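## Task

The left gripper starts out holding the small drink can. Set it down standing upright on the outer shelf beyond the service window, directly under the sill. The window's clear sliding pane has a handle and slides shut and latches on its own once released. The items on the inner shelf must stay standing, and the window must end up closed. The robot must not tip over or finish leaning, or the task fails.

## Robot and tools

ROBOT. An omnidirectional base carries a column about 1.7 m high. A carriage rides up and down it (lift_m, 0 to 1 m) and holds two identical six-joint arms, left and right, each ending in a two-finger gripper. The arm bases sit about 0.57 m + lift_m above the floor, and carriage parts hang about 0.15 m under them. A hand reaches up to 0.78 m from its shoulder but only about 0.38 m below its arm base. Parked joints 1-6 are 0, 0.05, 0.05, 1.45, 0, 0. Cameras: carriage_camera (fixed, facing forward, tilted about 20 degrees down), left_wrist_camera and right_wrist_camera (looking out past the fingertips). Images are 672x504.

FRAMES. Base frame: origin on the floor under the base centre, x forward, y left, z up, metres. left_hand and right_hand are reported in it as the midpoint between the finger pads, with quat_wxyz; the hand's z axis runs along the fingers and its y axis is the opening direction. base_odometry is in the frame the base had at scene start, built only from wheel turns (slip counts as travel); heading in rad, left positive.

move. One action per call. base is an object with exactly one key, an offset relative to where the base currently stands: translate_m (forward +, -2 to 2 m), strafe_m (left +, -2 to 2 m) or rotate_rad (counter-clockwise +, -6.3 to 6.3 rad). joints is one flat object keyed by joint name, each value an absolute target, not an offset: lift_m (0 to 1 m); for each arm, left_/right_ joint1_rad (-2.617 to 3.054, spins the arm about vertical, 0 forward, + left), joint2_rad (0 to 3.141 shoulder: 0 upper arm back and level, 1.57 vertical, 3.14 forward), joint3_rad (0 to 3.141 elbow, 0 folded, 3.14 straight), joint4_rad (-1.57 to 1.57 wrist pitch, + lifts fingertips), joint5_rad (-1.57 to 1.57 wrist yaw, + turns fingertips to the right), joint6_rad (-2.094 to 2.094 roll, + clockwise seen from forearm), and gripper_m (0 to 0.093 m pad gap). Names left out keep their earlier targets. speeds caps this action's speed: translate_m and strafe_m 0.02-0.5 m/s, rotate_rad 0.05-1.57 rad/s, lift_m 0.08-0.27 m/s (default 0.25; others default to the top). min_time_s (0.1-8 s) sets the minimum duration of arm and gripper motions; a value of 2 or more keeps paths straighter, while too short a value makes the arm rush and overshoot. cameras lists which images to return (["all"], [] or names). blocking true (default) returns when everything is at rest; false returns within about 0.5 s while motion continues. A move with no action just reports state, images and the scene number. Unknown keys make a call invalid; out-of-range values get it refused, and a refusal or an unrequested stop cancels your remaining calls in that reply.

wait: seconds 0-10, returns state (and cameras if asked); returns early once running moves finish. stop: brakes everything still moving; braked parts report "stopped" and may still press on contacts; the base coasts a bit first. zoom_image: camera name plus region [x0, y0, x1, y1] in pixels of that camera's latest image, at most 504 by 504. finished_scene: scene number; ends the scene for good and the goal must hold without the robot.

RESULTS. "move" reads done when all motions finished, otherwise the worst status. Status words: moving, done, off_target (resting away from target, maybe still pushing), contact_stop and time_out (unrequested stops; old target dropped), not_followed (a self-collision check withheld arm targets; the gripper part still runs), limit_stop_at_motor_heat. on_its_own lists what the robot did unasked. motor_effort gives percent of maximum with the last action's peak in brackets; readings are rough. Joint torques wrap at ±28 N m for joints 1-3. MOTOR HOT appears at 75 °C; at 100 °C an OVER-TEMPERATURE FAULT drops that arm for 30-60 s, after which targets must be resent. Gripper readings when clamped can be a few mm off the object width; to release, command well above the reading.

CAUTIONS. Reported hand positions tend to sit higher than reality, especially when reaching far or carrying load. Arm moves bow off a straight line, so unfold clear of obstacles and step in small increments near them. Arms have no contact stop and keep pushing when blocked. The base contact stop ignores the arms; after a base contact, back off about 0.2 m. Avoid arm-on-arm collisions or squeezing; a hard press ends the scene. With joint2 below 0.8, swinging joint1 outward 0.5 rad or more can hit the column. Tipping risk grows with a high carriage, outstretched or loaded arms, pushing or pulling, and abrupt stops; driving away while gripping something fixed (like a window handle) can pitch the robot forward. Don't leave arms stretched out idle, since they overheat. Don't drop things from height, slam, knock items off the inner shelf or out of the work area, or release the can while it moves. Objects may occasionally get nudged by outside disturbances. Thinking time passes in the scene while the robot holds its last command.

Each tool is called after "Request:" as name([rows], argument=value, ...), one row to a line, values as JSON.

## Session

Request:
move()

Scene clock: 0.00 s.
Joint torques (N m): no reading
base_odometry: x=+0.000 y=+0.000 heading=+0.000
base_status: not commanded
joint_positions: lift_m=+0.366 left_joint1_rad=-0.019 left_joint2_rad=+0.597 left_joint3_rad=+0.248 left_joint4_rad=-0.393 left_joint5_rad=-0.014 left_joint6_rad=-0.011 left_gripper_m=+0.05136 right_joint1_rad=+0.004 right_joint2_rad=+0.040 right_joint3_rad=+0.061 right_joint4_rad=+1.430 right_joint5_rad=-0.049 right_joint6_rad=+0.050 right_gripper_m=+0.09396
joint_status: not commanded
motor_effort: lift_m=+25 drive_wheels=+0
left_hand: x=+0.4550 y=+0.3099 z=+1.0062 quat_wxyz=(+0.403, +0.001, +0.915, +0.000) (m; base frame)
right_hand: x=+0.2490 y=-0.3032 z=+1.3746 quat_wxyz=(+0.998, -0.023, +0.060, +0.028) (m; base frame)
pictures: carriage_camera, left_wrist_camera, right_wrist_camera

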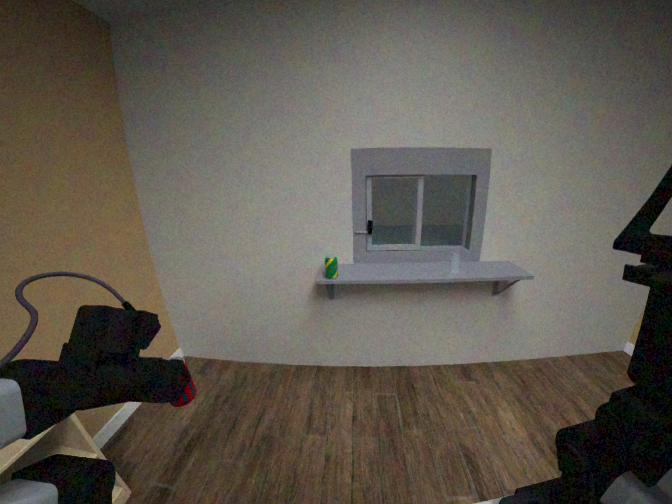

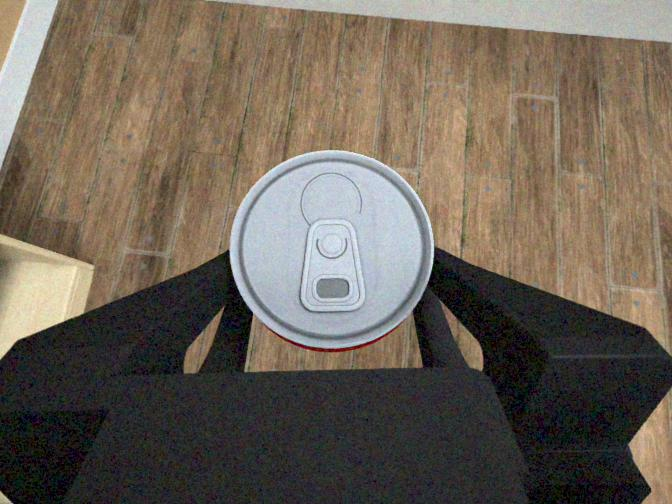

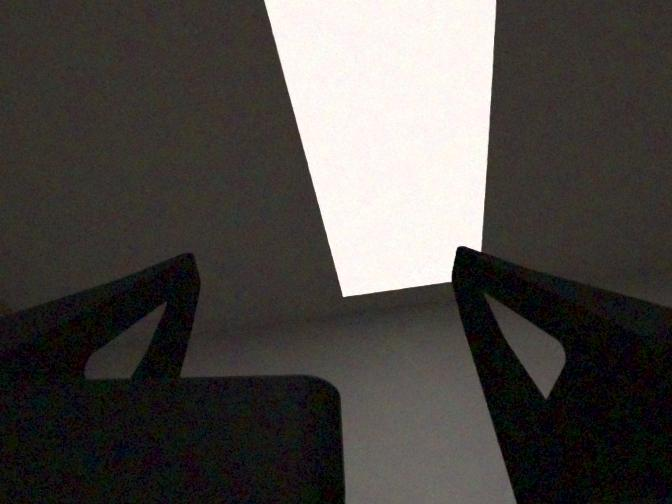

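Request:
zoom_image(camera="carriage_camera", region=[300, 130, 560, 310])

Request:
zoom_image(camera="carriage_camera", region=[345, 200, 395, 250])

Scaled by 1.938 from the camera's 672x504 image, which has a finer 960x720 frame.

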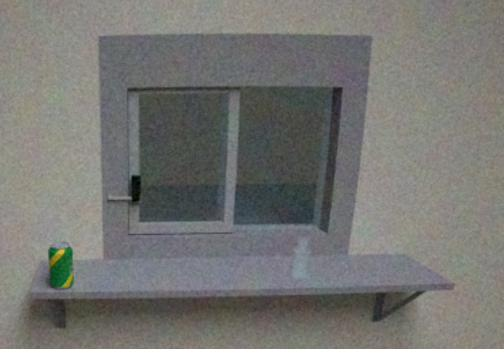

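Scaled by 10.080 from the camera's 672x504 image, which has a finer 960x720 frame.

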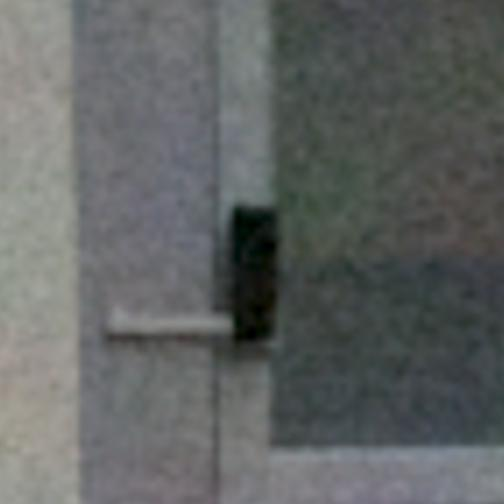

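Request:
zoom_image(camera="carriage_camera", region=[60, 290, 260, 440])

Request:
zoom_image(camera="left_wrist_camera", region=[200, 120, 460, 380])

Scaled by 2.520 from the camera's 672x504 image, which has a finer 960x720 frame.

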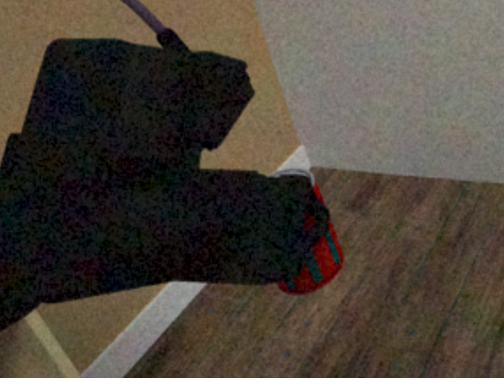

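Scaled by 1.938 from the camera's 672x504 image, which has a finer 960x720 frame.

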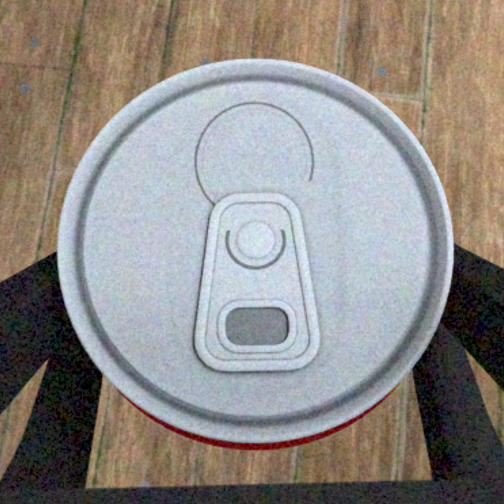

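Request:
move(base={"strafe_m": -0.33})

Request:
move(base={"translate_m": 0.4}, cameras=["carriage_camera"])

Scene clock: 125.77 s.
Joint torques (N m): left_arm=[-0.1 0.23 6.6 2.69 -0.08 0.06] | right_arm=[-0.16 3.67 5 -0.35 -0.01 0.01]
move: done
base_odometry: x=+0.000 y=-0.330 heading=+0.001
base_status: done
joint_positions: lift_m=+0.366 left_joint1_rad=-0.019 left_joint2_rad=+0.597 left_joint3_rad=+0.248 left_joint4_rad=-0.397 left_joint5_rad=-0.014 left_joint6_rad=-0.011 left_gripper_m=+0.05136 right_joint1_rad=+0.004 right_joint2_rad=+0.040 right_joint3_rad=+0.061 right_joint4_rad=+1.430 right_joint5_rad=-0.049 right_joint6_rad=+0.050 right_gripper_m=+0.09396
joint_status: not commanded
motor_effort: lift_m=+26(28) drive_wheels=-4(11)
left_hand: x=+0.4544 y=+0.3099 z=+1.0055 quat_wxyz=(+0.401, +0.001, +0.916, +0.000) (m; base frame)
right_hand: x=+0.2490 y=-0.3032 z=+1.3746 quat_wxyz=(+0.998, -0.023, +0.060, +0.028) (m; base frame)
pictures: none

Scene clock: 128.67 s.
Joint torques (N m): left_arm=[-0.01 0.18 6.6 2.67 -0.1 0.07] | right_arm=[-0.18 3.52 5.01 -0.33 -0.01 0.01]
move: done
base_odometry: x=+0.400 y=-0.330 heading=+0.000
base_status: done
joint_positions: lift_m=+0.366 left_joint1_rad=-0.019 left_joint2_rad=+0.597 left_joint3_rad=+0.248 left_joint4_rad=-0.399 left_joint5_rad=-0.014 left_joint6_rad=-0.011 left_gripper_m=+0.05136 right_joint1_rad=+0.004 right_joint2_rad=+0.040 right_joint3_rad=+0.061 right_joint4_rad=+1.427 right_joint5_rad=-0.049 right_joint6_rad=+0.050 right_gripper_m=+0.09396
joint_status: not commanded
motor_effort: lift_m=+25(28) drive_wheels=-4(10)
left_hand: x=+0.4540 y=+0.3099 z=+1.0051 quat_wxyz=(+0.400, +0.001, +0.917, +0.000) (m; base frame)
right_hand: x=+0.2497 y=-0.3032 z=+1.3745 quat_wxyz=(+0.997, -0.023, +0.061, +0.028) (m; base frame)
pictures: carriage_camera

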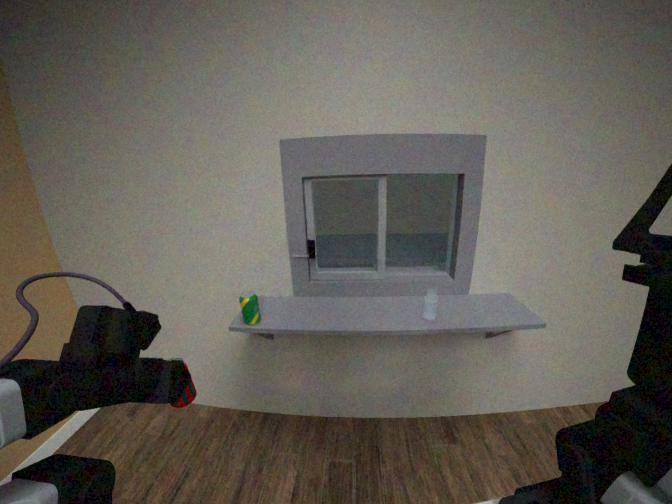

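Request:
zoom_image(camera="carriage_camera", region=[280, 220, 350, 290])

Request:
zoom_image(camera="carriage_camera", region=[220, 120, 560, 350])

Scaled by 7.200 from the camera's 672x504 image, which has a finer 960x720 frame.

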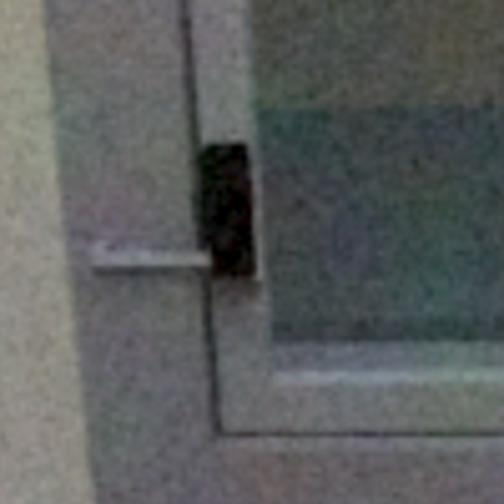

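Scaled by 1.482 from the camera's 672x504 image, which has a finer 960x720 frame.

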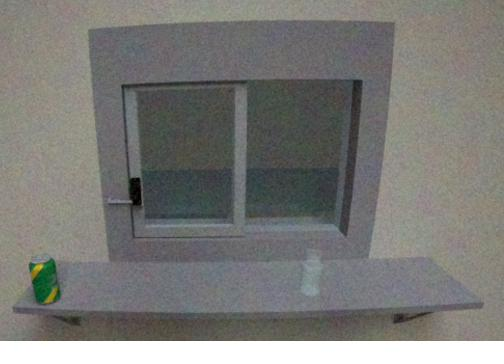

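Request:
zoom_image(camera="carriage_camera", region=[190, 380, 430, 440])

Request:
zoom_image(camera="carriage_camera", region=[430, 360, 630, 440])

Scaled by 2.100 from the camera's 672x504 image, which has a finer 960x720 frame.

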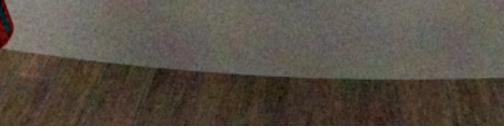

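Scaled by 2.520 from the camera's 672x504 image, which has a finer 960x720 frame.

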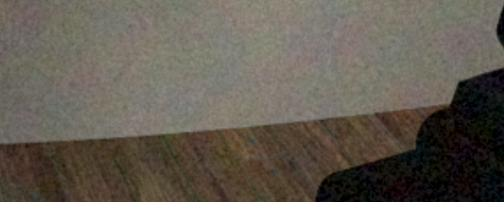

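Request:
move(base={"rotate_rad": -0.084})

Request:
move(base={"translate_m": 0.43}, cameras=["carriage_camera", "left_wrist_camera"])

Request:
zoom_image(camera="carriage_camera", region=[150, 220, 270, 340])

Request:
zoom_image(camera="carriage_camera", region=[150, 120, 550, 420])

Scene clock: 256.23 s.
Joint torques (N m): left_arm=[-0.08 0.16 6.63 2.68 -0.08 0.07] | right_arm=[-0.18 3.52 5.03 -0.32 -0.01 0.01]
move: done
base_odometry: x=+0.400 y=-0.330 heading=-0.084
base_status: done
joint_positions: lift_m=+0.366 left_joint1_rad=-0.019 left_joint2_rad=+0.597 left_joint3_rad=+0.248 left_joint4_rad=-0.400 left_joint5_rad=-0.014 left_joint6_rad=-0.011 left_gripper_m=+0.05136 right_joint1_rad=+0.004 right_joint2_rad=+0.040 right_joint3_rad=+0.061 right_joint4_rad=+1.428 right_joint5_rad=-0.049 right_joint6_rad=+0.050 right_gripper_m=+0.09396
joint_status: not commanded
motor_effort: lift_m=+26(28) drive_wheels=-3(6)
left_hand: x=+0.4538 y=+0.3099 z=+1.0049 quat_wxyz=(+0.399, +0.001, +0.917, +0.000) (m; base frame)
right_hand: x=+0.2496 y=-0.3032 z=+1.3745 quat_wxyz=(+0.997, -0.023, +0.061, +0.028) (m; base frame)
pictures: none

Scene clock: 259.20 s.
Joint torques (N m): left_arm=[-0.23 0.1 6.5 2.71 -0.09 0.05] | right_arm=[-0.18 3.52 5.26 -0.27 -0.01 0.01]
move: done
base_odometry: x=+0.829 y=-0.366 heading=-0.084
base_status: done
joint_positions: lift_m=+0.366 left_joint1_rad=-0.019 left_joint2_rad=+0.597 left_joint3_rad=+0.248 left_joint4_rad=-0.401 left_joint5_rad=-0.014 left_joint6_rad=-0.011 left_gripper_m=+0.05136 right_joint1_rad=+0.004 right_joint2_rad=+0.040 right_joint3_rad=+0.061 right_joint4_rad=+1.426 right_joint5_rad=-0.049 right_joint6_rad=+0.050 right_gripper_m=+0.09396
joint_status: not commanded
motor_effort: lift_m=+25(28) drive_wheels=-4(10)
left_hand: x=+0.4537 y=+0.3099 z=+1.0047 quat_wxyz=(+0.399, +0.001, +0.917, +0.000) (m; base frame)
right_hand: x=+0.2500 y=-0.3032 z=+1.3745 quat_wxyz=(+0.997, -0.023, +0.062, +0.028) (m; base frame)
pictures: carriage_camera, left_wrist_camera

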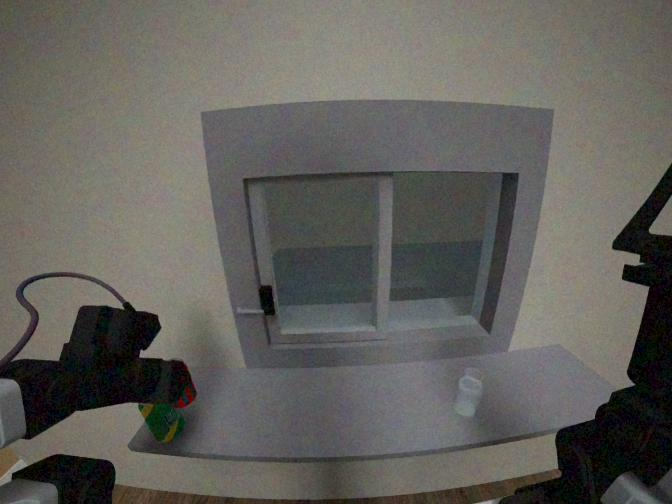

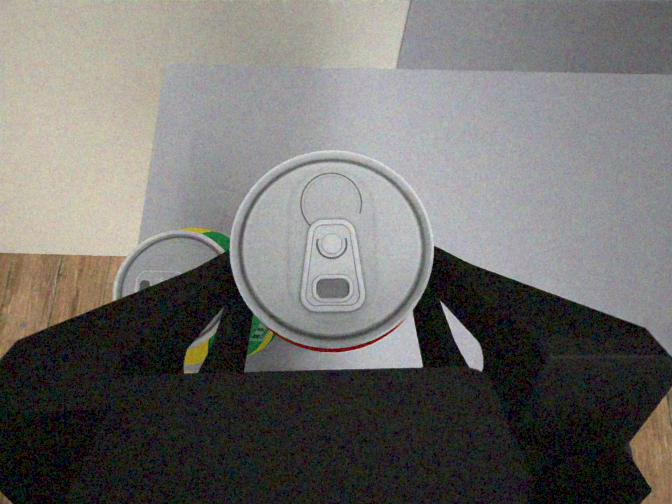

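Scaled by 4.200 from the camera's 672x504 image, which has a finer 960x720 frame.

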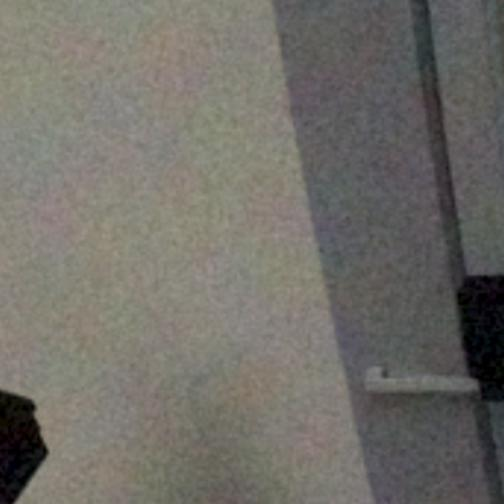

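Scaled by 1.260 from the camera's 672x504 image, which has a finer 960x720 frame.

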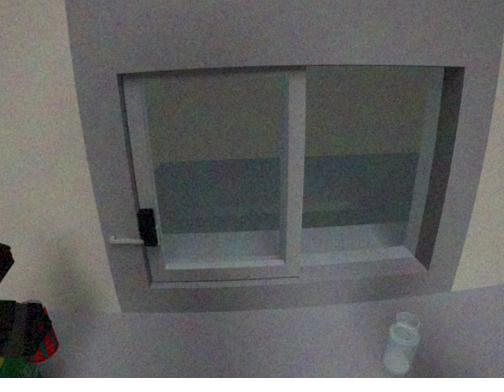

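Request:
zoom_image(camera="carriage_camera", region=[230, 270, 400, 370])

Request:
zoom_image(camera="carriage_camera", region=[370, 230, 540, 370])

Request:
zoom_image(camera="carriage_camera", region=[225, 270, 295, 330])

Scaled by 2.965 from the camera's 672x504 image, which has a finer 960x720 frame.

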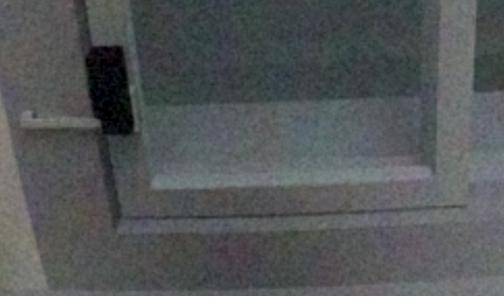

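Scaled by 2.965 from the camera's 672x504 image, which has a finer 960x720 frame.

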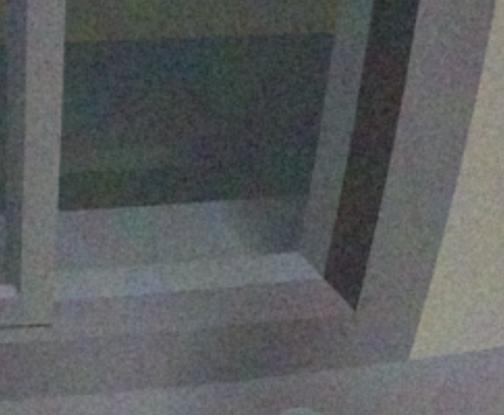

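Scaled by 7.200 from the camera's 672x504 image, which has a finer 960x720 frame.

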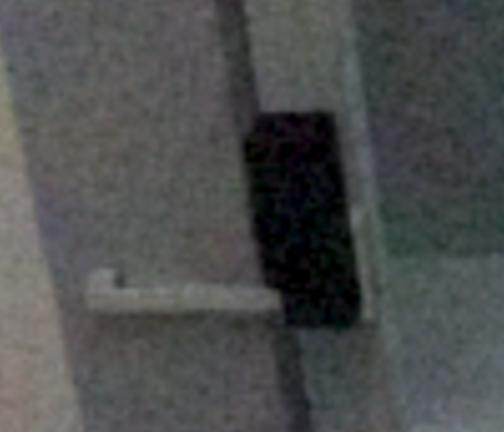

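Request:
move(joints={"lift_m": 0.5, "left_joint1_rad": 0.35})

Request:
move(base={"translate_m": 0.13}, speeds={"translate_m": 0.15}, cameras=["carriage_camera", "left_wrist_camera"])

Request:
zoom_image(camera="carriage_camera", region=[150, 280, 310, 400])

Request:
zoom_image(camera="carriage_camera", region=[220, 200, 560, 455])

Scene clock: 360.87 s.
Joint torques (N m): left_arm=[0.51 0.2 7.35 2.63 -0.08 0.09] | right_arm=[-0.17 3.49 5.01 -0.3 -0.01 0.01]
move: done
base_odometry: x=+0.829 y=-0.366 heading=-0.084
base_status: not commanded
joint_positions: lift_m=+0.500 left_joint1_rad=+0.344 left_joint2_rad=+0.597 left_joint3_rad=+0.239 left_joint4_rad=-0.396 left_joint5_rad=-0.013 left_joint6_rad=-0.011 left_gripper_m=+0.05136 right_joint1_rad=+0.004 right_joint2_rad=+0.040 right_joint3_rad=+0.061 right_joint4_rad=+1.427 right_joint5_rad=-0.049 right_joint6_rad=+0.050 right_gripper_m=+0.09396
joint_status: all done
motor_effort: lift_m=+22(31) drive_wheels=-4(4)
left_hand: x=+0.4384 y=+0.3926 z=+1.1354 quat_wxyz=(+0.391, -0.165, +0.903, +0.072) (m; base frame)
right_hand: x=+0.2499 y=-0.3032 z=+1.5080 quat_wxyz=(+0.997, -0.023, +0.062, +0.028) (m; base frame)
pictures: none

Scene clock: 362.63 s.
Joint torques (N m): left_arm=[0.5 0.12 7.42 2.7 -0.08 0.09] | right_arm=[-0.18 3.51 5.04 -0.36 -0.02 0.01]
move: done
base_odometry: x=+0.958 y=-0.377 heading=-0.085
base_status: done
joint_positions: lift_m=+0.500 left_joint1_rad=+0.344 left_joint2_rad=+0.597 left_joint3_rad=+0.239 left_joint4_rad=-0.400 left_joint5_rad=-0.013 left_joint6_rad=-0.011 left_gripper_m=+0.05136 right_joint1_rad=+0.004 right_joint2_rad=+0.040 right_joint3_rad=+0.061 right_joint4_rad=+1.429 right_joint5_rad=-0.049 right_joint6_rad=+0.050 right_gripper_m=+0.09396
joint_status: not commanded
motor_effort: lift_m=+26(27) drive_wheels=-4(9)
left_hand: x=+0.4377 y=+0.3924 z=+1.1346 quat_wxyz=(+0.389, -0.165, +0.904, +0.071) (m; base frame)
right_hand: x=+0.2494 y=-0.3032 z=+1.5081 quat_wxyz=(+0.997, -0.023, +0.061, +0.028) (m; base frame)
pictures: carriage_camera, left_wrist_camera

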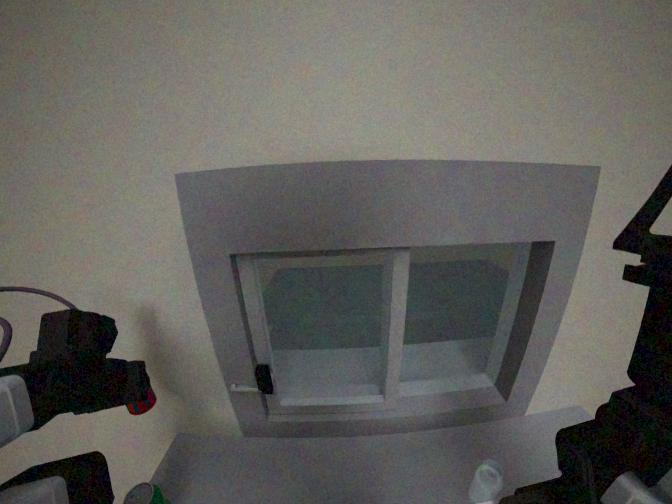

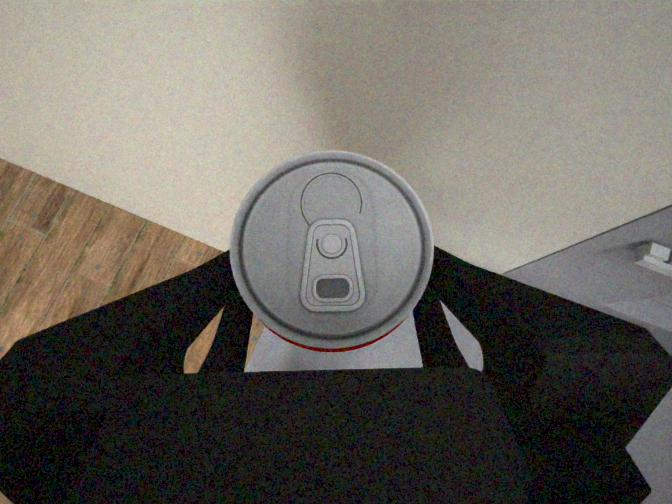

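Scaled by 3.150 from the camera's 672x504 image, which has a finer 960x720 frame.

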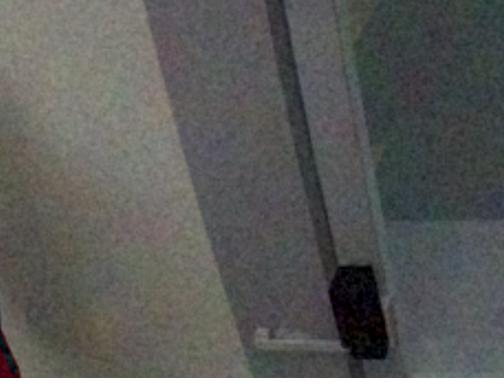

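Scaled by 1.482 from the camera's 672x504 image, which has a finer 960x720 frame.

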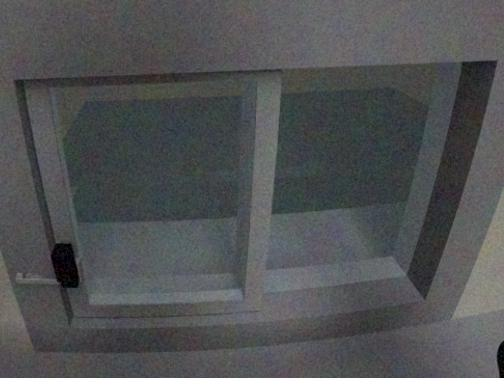

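Request:
zoom_image(camera="carriage_camera", region=[222, 355, 286, 405])

Scaled by 7.875 from the camera's 672x504 image, which has a finer 960x720 frame.

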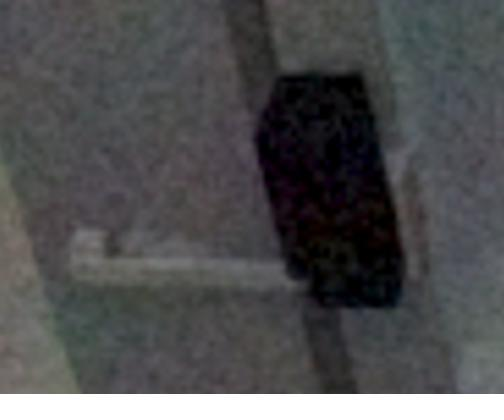

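Request:
move(base={"strafe_m": -0.08}, joints={"left_joint1_rad": 0.75, "left_joint2_rad": 1.094, "left_joint3_rad": 1.19, "left_joint4_rad": -0.838, "right_joint1_rad": 1.164}, speeds={"strafe_m": 0.15}, min_time_s=1.5)

Request:
move(joints={"right_joint2_rad": 2.293, "right_joint3_rad": 1.675, "right_joint4_rad": 0.007, "right_joint5_rad": 0, "right_joint6_rad": 0}, min_time_s=2, cameras=["carriage_camera", "right_wrist_camera"])

Scene clock: 441.73 s.
Joint torques (N m): left_arm=[0.43 -1.94 8.76 2.53 -0.09 0.06] | right_arm=[0.58 3.52 4.96 -0.32 -0.01 0.01]
move: done
base_odometry: x=+0.952 y=-0.457 heading=-0.084
base_status: done
joint_positions: lift_m=+0.500 left_joint1_rad=+0.744 left_joint2_rad=+1.091 left_joint3_rad=+1.156 left_joint4_rad=-0.870 left_joint5_rad=-0.013 left_joint6_rad=-0.011 left_gripper_m=+0.05136 right_joint1_rad=+1.155 right_joint2_rad=+0.040 right_joint3_rad=+0.061 right_joint4_rad=+1.429 right_joint5_rad=-0.049 right_joint6_rad=+0.050 right_gripper_m=+0.09397
joint_status: all done
motor_effort: lift_m=+26(27) drive_wheels=-2(9)
left_hand: x=+0.4468 y=+0.5239 z=+1.3173 quat_wxyz=(+0.347, -0.344, +0.861, +0.139) (m; base frame)
right_hand: x=+0.2239 y=-0.2813 z=+1.5080 quat_wxyz=(+0.821, -0.053, +0.038, +0.567) (m; base frame)
pictures: none

Scene clock: 444.13 s.
Joint torques (N m): left_arm=[0.44 -2.1 8.91 2.55 -0.08 0.08] | right_arm=[0.58 -9.68 9.03 1.94 0.06 -0.07]
move: done
base_odometry: x=+0.952 y=-0.457 heading=-0.084
base_status: not commanded
joint_positions: lift_m=+0.500 left_joint1_rad=+0.744 left_joint2_rad=+1.092 left_joint3_rad=+1.156 left_joint4_rad=-0.874 left_joint5_rad=-0.013 left_joint6_rad=-0.011 left_gripper_m=+0.05136 right_joint1_rad=+1.155 right_joint2_rad=+2.281 right_joint3_rad=+1.642 right_joint4_rad=+0.014 right_joint5_rad=-0.008 right_joint6_rad=+0.010 right_gripper_m=+0.09397
joint_status: all done
motor_effort: lift_m=+27(29) drive_wheels=+0(3)
left_hand: x=+0.4463 y=+0.5234 z=+1.3164 quat_wxyz=(+0.344, -0.345, +0.862, +0.139) (m; base frame)
right_hand: x=+0.4713 y=+0.2610 z=+1.1434 quat_wxyz=(+0.379, -0.484, +0.747, +0.253) (m; base frame)
pictures: carriage_camera, right_wrist_camera

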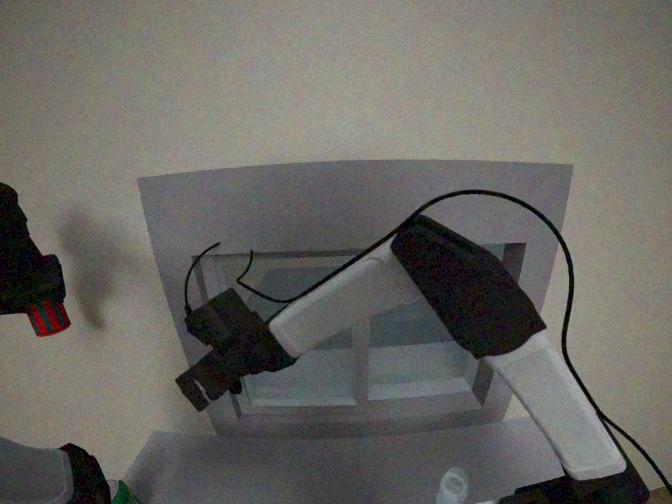

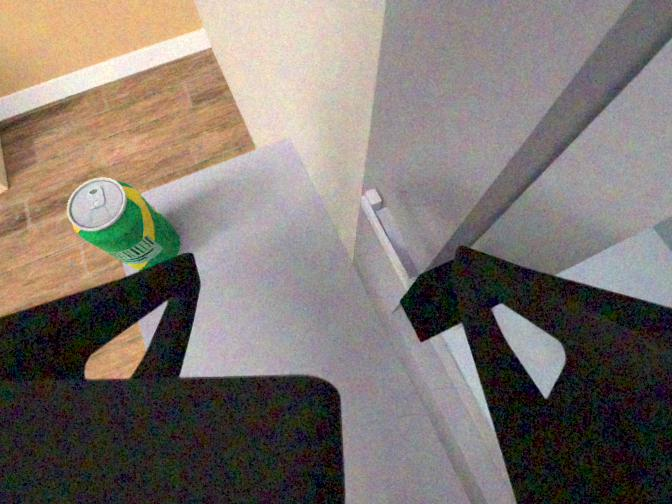

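Request:
zoom_image(camera="right_wrist_camera", region=[330, 160, 500, 360])

Scaled by 2.520 from the camera's 672x504 image, which has a finer 960x720 frame.

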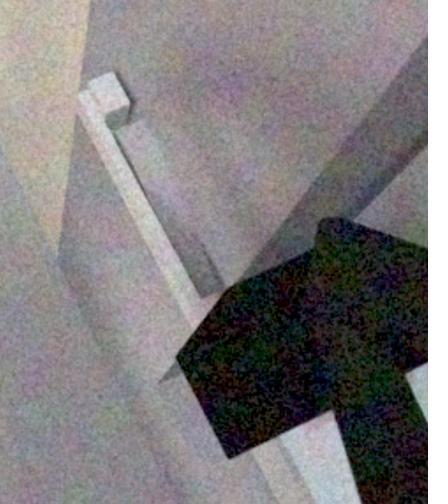

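Request:
move(base={"strafe_m": 0.12}, joints={"right_joint1_rad": 1.362, "right_joint2_rad": 1.965, "right_joint3_rad": 1.595, "right_joint4_rad": -0.439, "right_joint5_rad": 0.655, "right_joint6_rad": 0.568, "right_gripper_m": 0.0}, speeds={"strafe_m": 0.12}, min_time_s=1.5, cameras=["carriage_camera", "right_wrist_camera"])

Scene clock: 588.60 s.
Joint torques (N m): left_arm=[0.39 -2.1 8.79 2.57 -0.11 0.07] | right_arm=[0.46 -11.93 4.97 1.48 0.3 0.11]
move: done
base_odometry: x=+0.962 y=-0.338 heading=-0.085
base_status: done
joint_positions: lift_m=+0.500 left_joint1_rad=+0.744 left_joint2_rad=+1.092 left_joint3_rad=+1.156 left_joint4_rad=-0.875 left_joint5_rad=-0.012 left_joint6_rad=-0.011 left_gripper_m=+0.05136 right_joint1_rad=+1.355 right_joint2_rad=+2.005 right_joint3_rad=+1.612 right_joint4_rad=-0.432 right_joint5_rad=+0.646 right_joint6_rad=+0.557 right_gripper_m=+0.00073
joint_status: all done
motor_effort: lift_m=+24(28) drive_wheels=-3(9)
left_hand: x=+0.4463 y=+0.5233 z=+1.3163 quat_wxyz=(+0.344, -0.345, +0.862, +0.138) (m; base frame)
right_hand: x=+0.4346 y=+0.1784 z=+1.2307 quat_wxyz=(+0.441, -0.236, +0.859, +0.112) (m; base frame)
pictures: carriage_camera, right_wrist_camera

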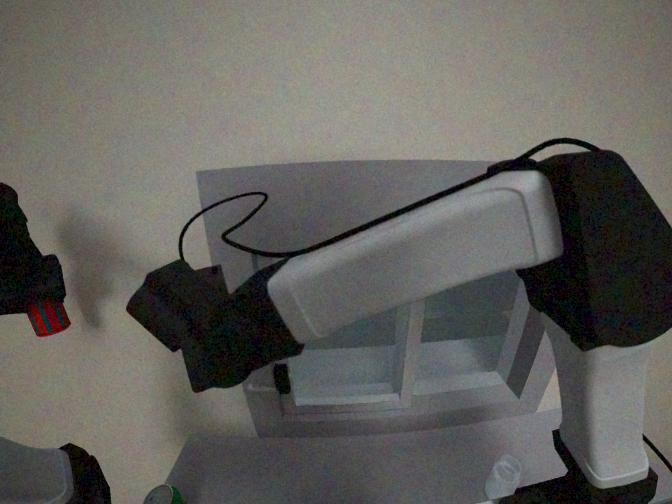

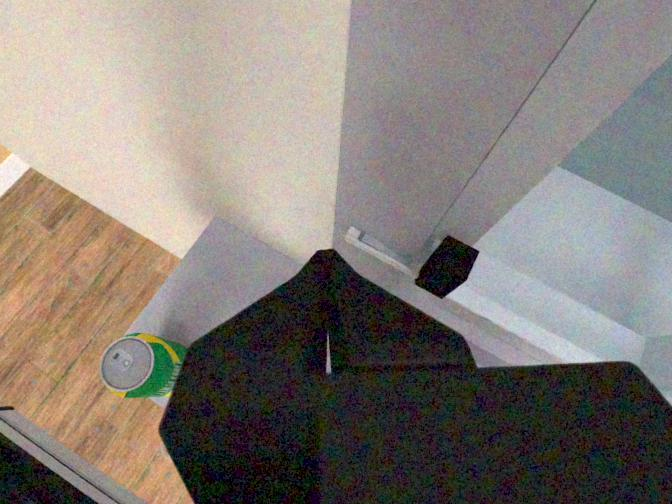

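Request:
zoom_image(camera="right_wrist_camera", region=[310, 200, 500, 320])

Scaled by 2.653 from the camera's 672x504 image, which has a finer 960x720 frame.

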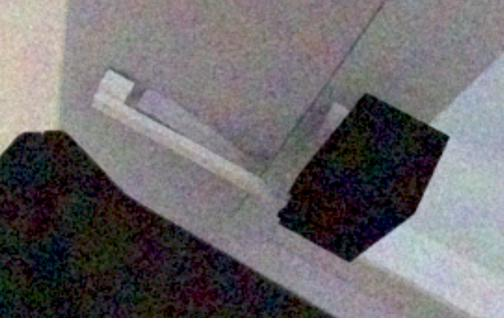

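Request:
move(joints={"right_joint1_rad": 1.187, "right_joint2_rad": 2.265, "right_joint3_rad": 1.452, "right_joint4_rad": 0.095, "right_joint5_rad": 0.529, "right_joint6_rad": 0.422}, min_time_s=2, cameras=["carriage_camera", "right_wrist_camera"])

Request:
zoom_image(camera="right_wrist_camera", region=[260, 150, 520, 320])

Scene clock: 631.73 s.
Joint torques (N m): left_arm=[0.46 -2.15 8.85 2.58 -0.13 0.07] | right_arm=[-0.84 -8.66 4.72 1.93 0.16 -0.1]
move: done
base_odometry: x=+0.962 y=-0.338 heading=-0.085
base_status: not commanded
joint_positions: lift_m=+0.500 left_joint1_rad=+0.744 left_joint2_rad=+1.092 left_joint3_rad=+1.156 left_joint4_rad=-0.875 left_joint5_rad=-0.012 left_joint6_rad=-0.011 left_gripper_m=+0.05136 right_joint1_rad=+1.195 right_joint2_rad=+2.248 right_joint3_rad=+1.466 right_joint4_rad=+0.081 right_joint5_rad=+0.537 right_joint6_rad=+0.432 right_gripper_m=+0.00073
joint_status: all done
motor_effort: lift_m=+24(28) drive_wheels=-3(3)
left_hand: x=+0.4463 y=+0.5233 z=+1.3163 quat_wxyz=(+0.344, -0.345, +0.862, +0.138) (m; base frame)
right_hand: x=+0.5127 y=+0.1879 z=+1.1181 quat_wxyz=(+0.454, -0.222, +0.853, +0.130) (m; base frame)
pictures: carriage_camera, right_wrist_camera

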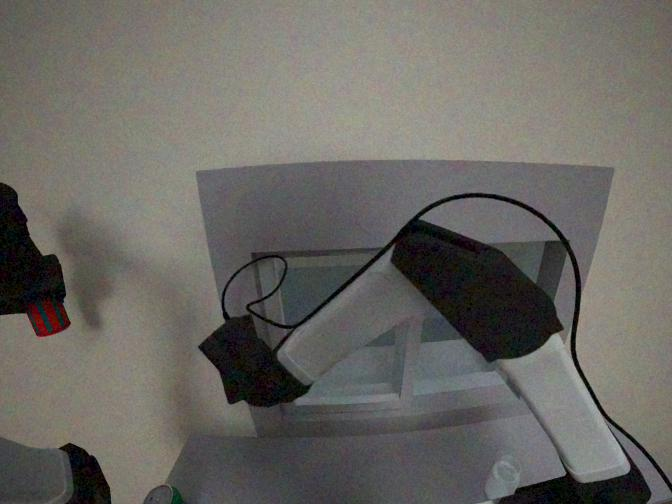

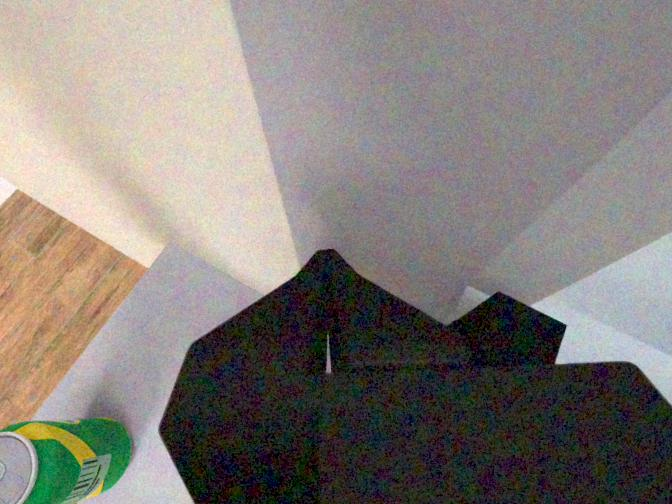

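Scaled by 1.938 from the camera's 672x504 image, which has a finer 960x720 frame.

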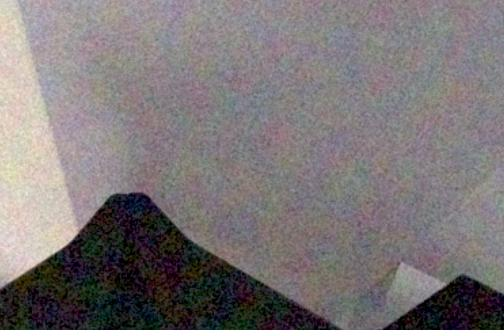

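Request:
move(joints={"right_joint1_rad": 1.18, "right_joint2_rad": 2.42, "right_joint3_rad": 1.428, "right_joint4_rad": 0.266, "right_joint5_rad": 0.525, "right_joint6_rad": 0.42}, min_time_s=2, cameras=["carriage_camera", "right_wrist_camera"])

Request:
zoom_image(camera="right_wrist_camera", region=[220, 180, 520, 340])

Scene clock: 652.60 s.
Joint torques (N m): left_arm=[0.54 -2.14 8.81 2.59 -0.09 0.09] | right_arm=[-1.03 -8.96 4.26 1.94 0.13 -0.09]
move: done
base_odometry: x=+0.962 y=-0.338 heading=-0.085
base_status: not commanded
joint_positions: lift_m=+0.500 left_joint1_rad=+0.744 left_joint2_rad=+1.092 left_joint3_rad=+1.156 left_joint4_rad=-0.875 left_joint5_rad=-0.012 left_joint6_rad=-0.011 left_gripper_m=+0.05136 right_joint1_rad=+1.190 right_joint2_rad=+2.402 right_joint3_rad=+1.442 right_joint4_rad=+0.253 right_joint5_rad=+0.533 right_joint6_rad=+0.430 right_gripper_m=+0.00073
joint_status: all done
motor_effort: lift_m=+26(29) drive_wheels=-3(3)
left_hand: x=+0.4463 y=+0.5233 z=+1.3163 quat_wxyz=(+0.344, -0.345, +0.862, +0.138) (m; base frame)
right_hand: x=+0.5156 y=+0.1891 z=+1.0528 quat_wxyz=(+0.452, -0.223, +0.854, +0.128) (m; base frame)
pictures: carriage_camera, right_wrist_camera

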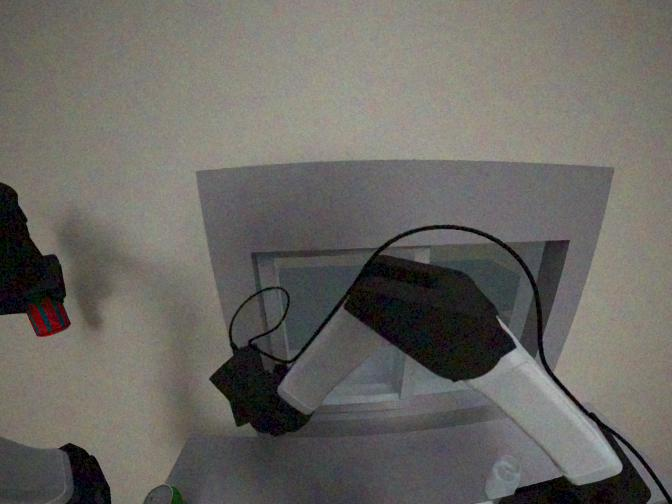

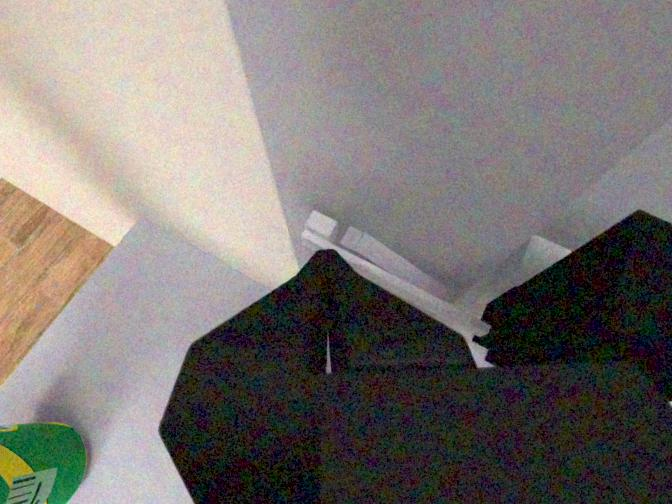

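Scaled by 1.680 from the camera's 672x504 image, which has a finer 960x720 frame.

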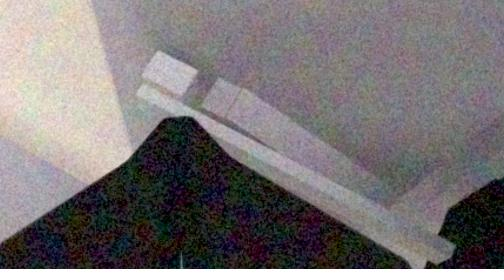

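Request:
zoom_image(camera="right_wrist_camera", region=[280, 190, 420, 300])

Request:
zoom_image(camera="right_wrist_camera", region=[410, 200, 600, 350])

Scaled by 3.600 from the camera's 672x504 image, which has a finer 960x720 frame.

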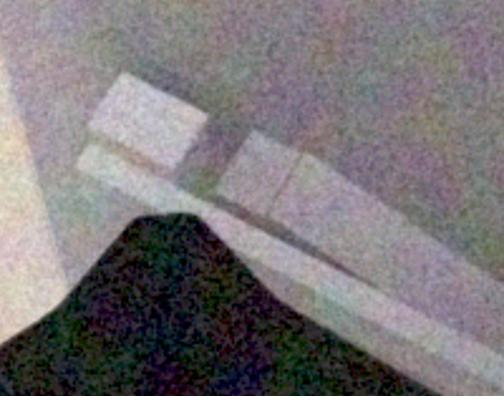

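Scaled by 2.653 from the camera's 672x504 image, which has a finer 960x720 frame.

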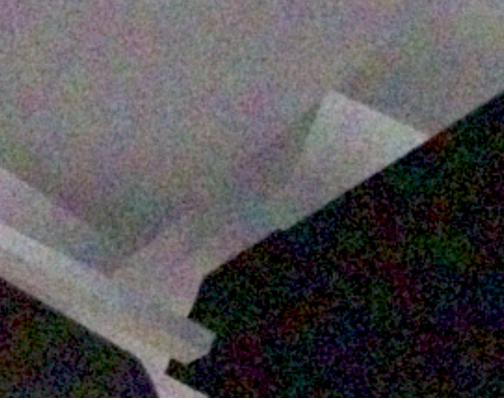

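Request:
move(joints={"right_joint1_rad": 1.27, "right_joint2_rad": 2.115, "right_joint3_rad": 1.52, "right_joint4_rad": -0.17, "right_joint5_rad": 0.59, "right_joint6_rad": 0.5}, min_time_s=1.2)

Request:
move(joints={"right_joint1_rad": 1.4445, "right_joint2_rad": 2.573, "right_joint3_rad": 1.298, "right_joint4_rad": 0.764, "right_joint5_rad": 1.132, "right_joint6_rad": 2.041, "right_gripper_m": 0.05}, min_time_s=2.5, cameras=["carriage_camera", "right_wrist_camera"])

Request:
zoom_image(camera="right_wrist_camera", region=[200, 120, 500, 380])

Scene clock: 791.57 s.
Joint torques (N m): left_arm=[0.47 -2 8.81 2.58 -0.11 0.08] | right_arm=[0.44 -12.64 8.49 1.59 0.35 0.13]
move: done
base_odometry: x=+0.962 y=-0.338 heading=-0.085
base_status: not commanded
joint_positions: lift_m=+0.500 left_joint1_rad=+0.744 left_joint2_rad=+1.092 left_joint3_rad=+1.156 left_joint4_rad=-0.875 left_joint5_rad=-0.012 left_joint6_rad=-0.011 left_gripper_m=+0.05136 right_joint1_rad=+1.263 right_joint2_rad=+2.156 right_joint3_rad=+1.490 right_joint4_rad=-0.163 right_joint5_rad=+0.582 right_joint6_rad=+0.490 right_gripper_m=+0.00073
joint_status: all done
motor_effort: lift_m=+25(28) drive_wheels=-3(3)
left_hand: x=+0.4463 y=+0.5233 z=+1.3163 quat_wxyz=(+0.344, -0.345, +0.862, +0.138) (m; base frame)
right_hand: x=+0.4758 y=+0.1775 z=+1.1408 quat_wxyz=(+0.428, -0.240, +0.866, +0.096) (m; base frame)
pictures: none

Scene clock: 794.47 s.
Joint torques (N m): left_arm=[0.47 -2 8.85 2.59 -0.1 0.09] | right_arm=[1.11 -7.8 3.08 1.59 0.36 -0.02]
move: done
base_odometry: x=+0.962 y=-0.338 heading=-0.085
base_status: not commanded
joint_positions: lift_m=+0.500 left_joint1_rad=+0.744 left_joint2_rad=+1.092 left_joint3_rad=+1.156 left_joint4_rad=-0.875 left_joint5_rad=-0.012 left_joint6_rad=-0.011 left_gripper_m=+0.05136 right_joint1_rad=+1.430 right_joint2_rad=+2.544 right_joint3_rad=+1.313 right_joint4_rad=+0.762 right_joint5_rad=+1.121 right_joint6_rad=+2.031 right_gripper_m=+0.04993
joint_status: all done
motor_effort: lift_m=+24(28) drive_wheels=-3(3)
left_hand: x=+0.4463 y=+0.5233 z=+1.3164 quat_wxyz=(+0.344, -0.345, +0.862, +0.138) (m; base frame)
right_hand: x=+0.4467 y=+0.1710 z=+1.0559 quat_wxyz=(+0.377, +0.479, +0.607, +0.509) (m; base frame)
pictures: carriage_camera, right_wrist_camera

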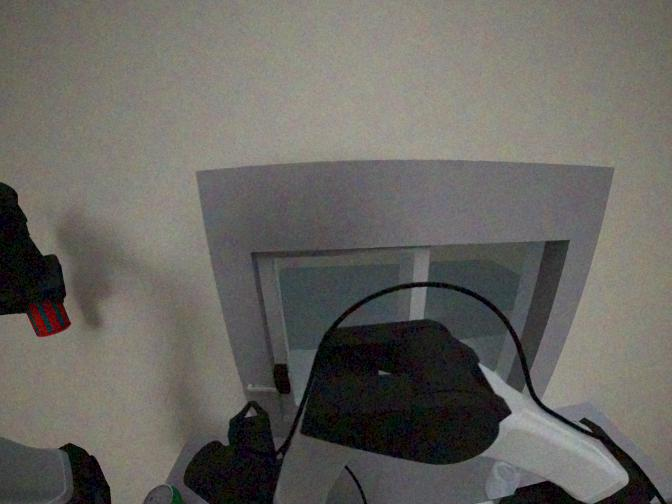

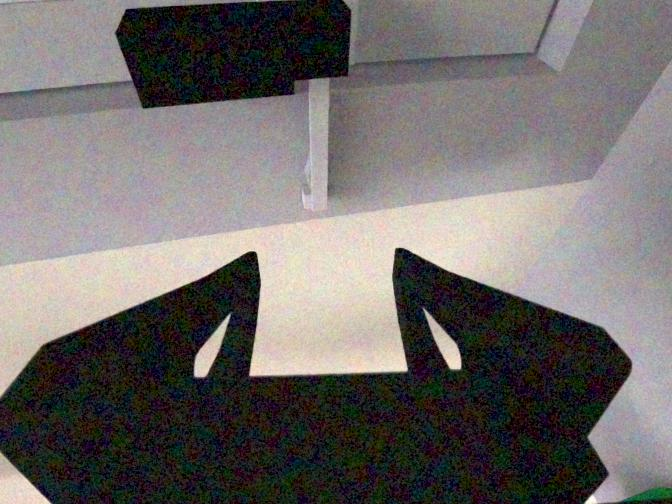

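Scaled by 1.680 from the camera's 672x504 image, which has a finer 960x720 frame.

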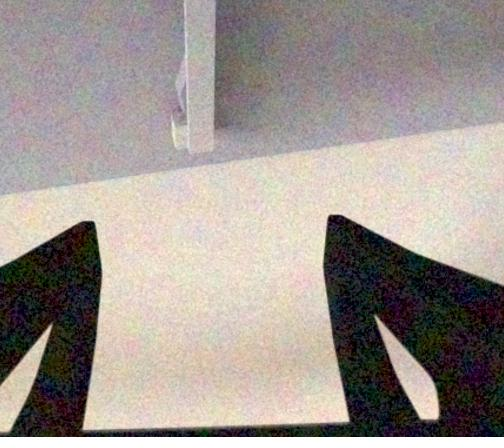

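Request:
zoom_image(camera="right_wrist_camera", region=[270, 60, 370, 220])

Scaled by 3.150 from the camera's 672x504 image, which has a finer 960x720 frame.

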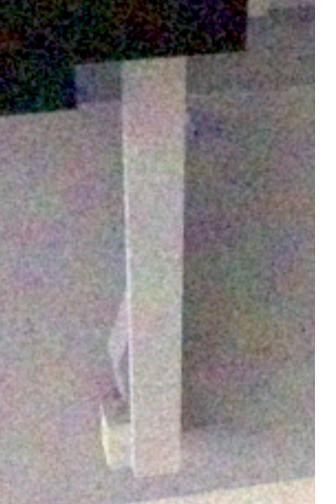

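Request:
move(joints={"right_joint1_rad": 1.276, "right_joint2_rad": 2.6, "right_joint3_rad": 1.358, "right_joint4_rad": 0.852, "right_joint5_rad": 0.98, "right_joint6_rad": 1.893}, min_time_s=2.5, cameras=["carriage_camera", "right_wrist_camera"])

Request:
zoom_image(camera="right_wrist_camera", region=[180, 60, 480, 320])

Scene clock: 828.17 s.
Joint torques (N m): left_arm=[0.54 -2.09 8.75 2.59 -0.1 0.05] | right_arm=[-0.88 -8.69 6.32 1.83 0.16 -0.18]
move: done
base_odometry: x=+0.962 y=-0.338 heading=-0.085
base_status: not commanded
joint_positions: lift_m=+0.500 left_joint1_rad=+0.744 left_joint2_rad=+1.092 left_joint3_rad=+1.156 left_joint4_rad=-0.875 left_joint5_rad=-0.012 left_joint6_rad=-0.011 left_gripper_m=+0.05136 right_joint1_rad=+1.285 right_joint2_rad=+2.581 right_joint3_rad=+1.333 right_joint4_rad=+0.840 right_joint5_rad=+0.988 right_joint6_rad=+1.902 right_gripper_m=+0.04993
joint_status: all done
motor_effort: lift_m=+27(29) drive_wheels=-3(3)
left_hand: x=+0.4463 y=+0.5233 z=+1.3164 quat_wxyz=(+0.344, -0.345, +0.862, +0.138) (m; base frame)
right_hand: x=+0.5099 y=+0.1593 z=+1.0457 quat_wxyz=(+0.385, +0.472, +0.622, +0.492) (m; base frame)
pictures: carriage_camera, right_wrist_camera

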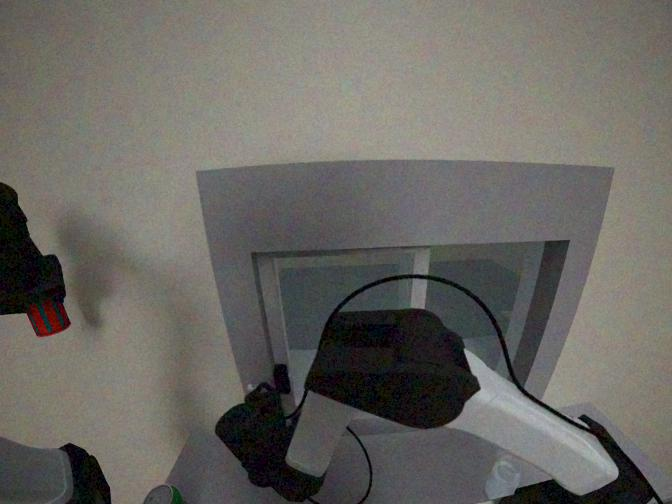

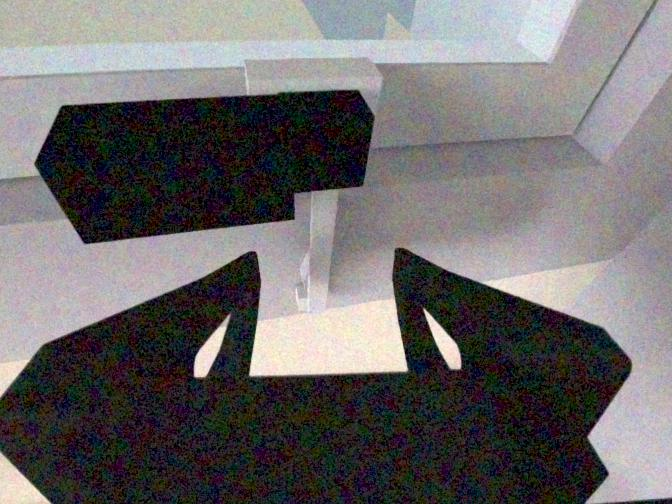

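Scaled by 1.680 from the camera's 672x504 image, which has a finer 960x720 frame.

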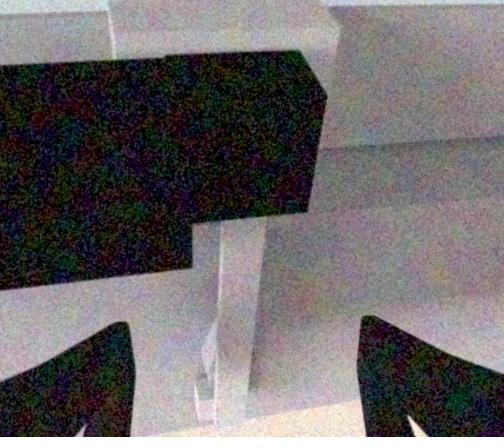

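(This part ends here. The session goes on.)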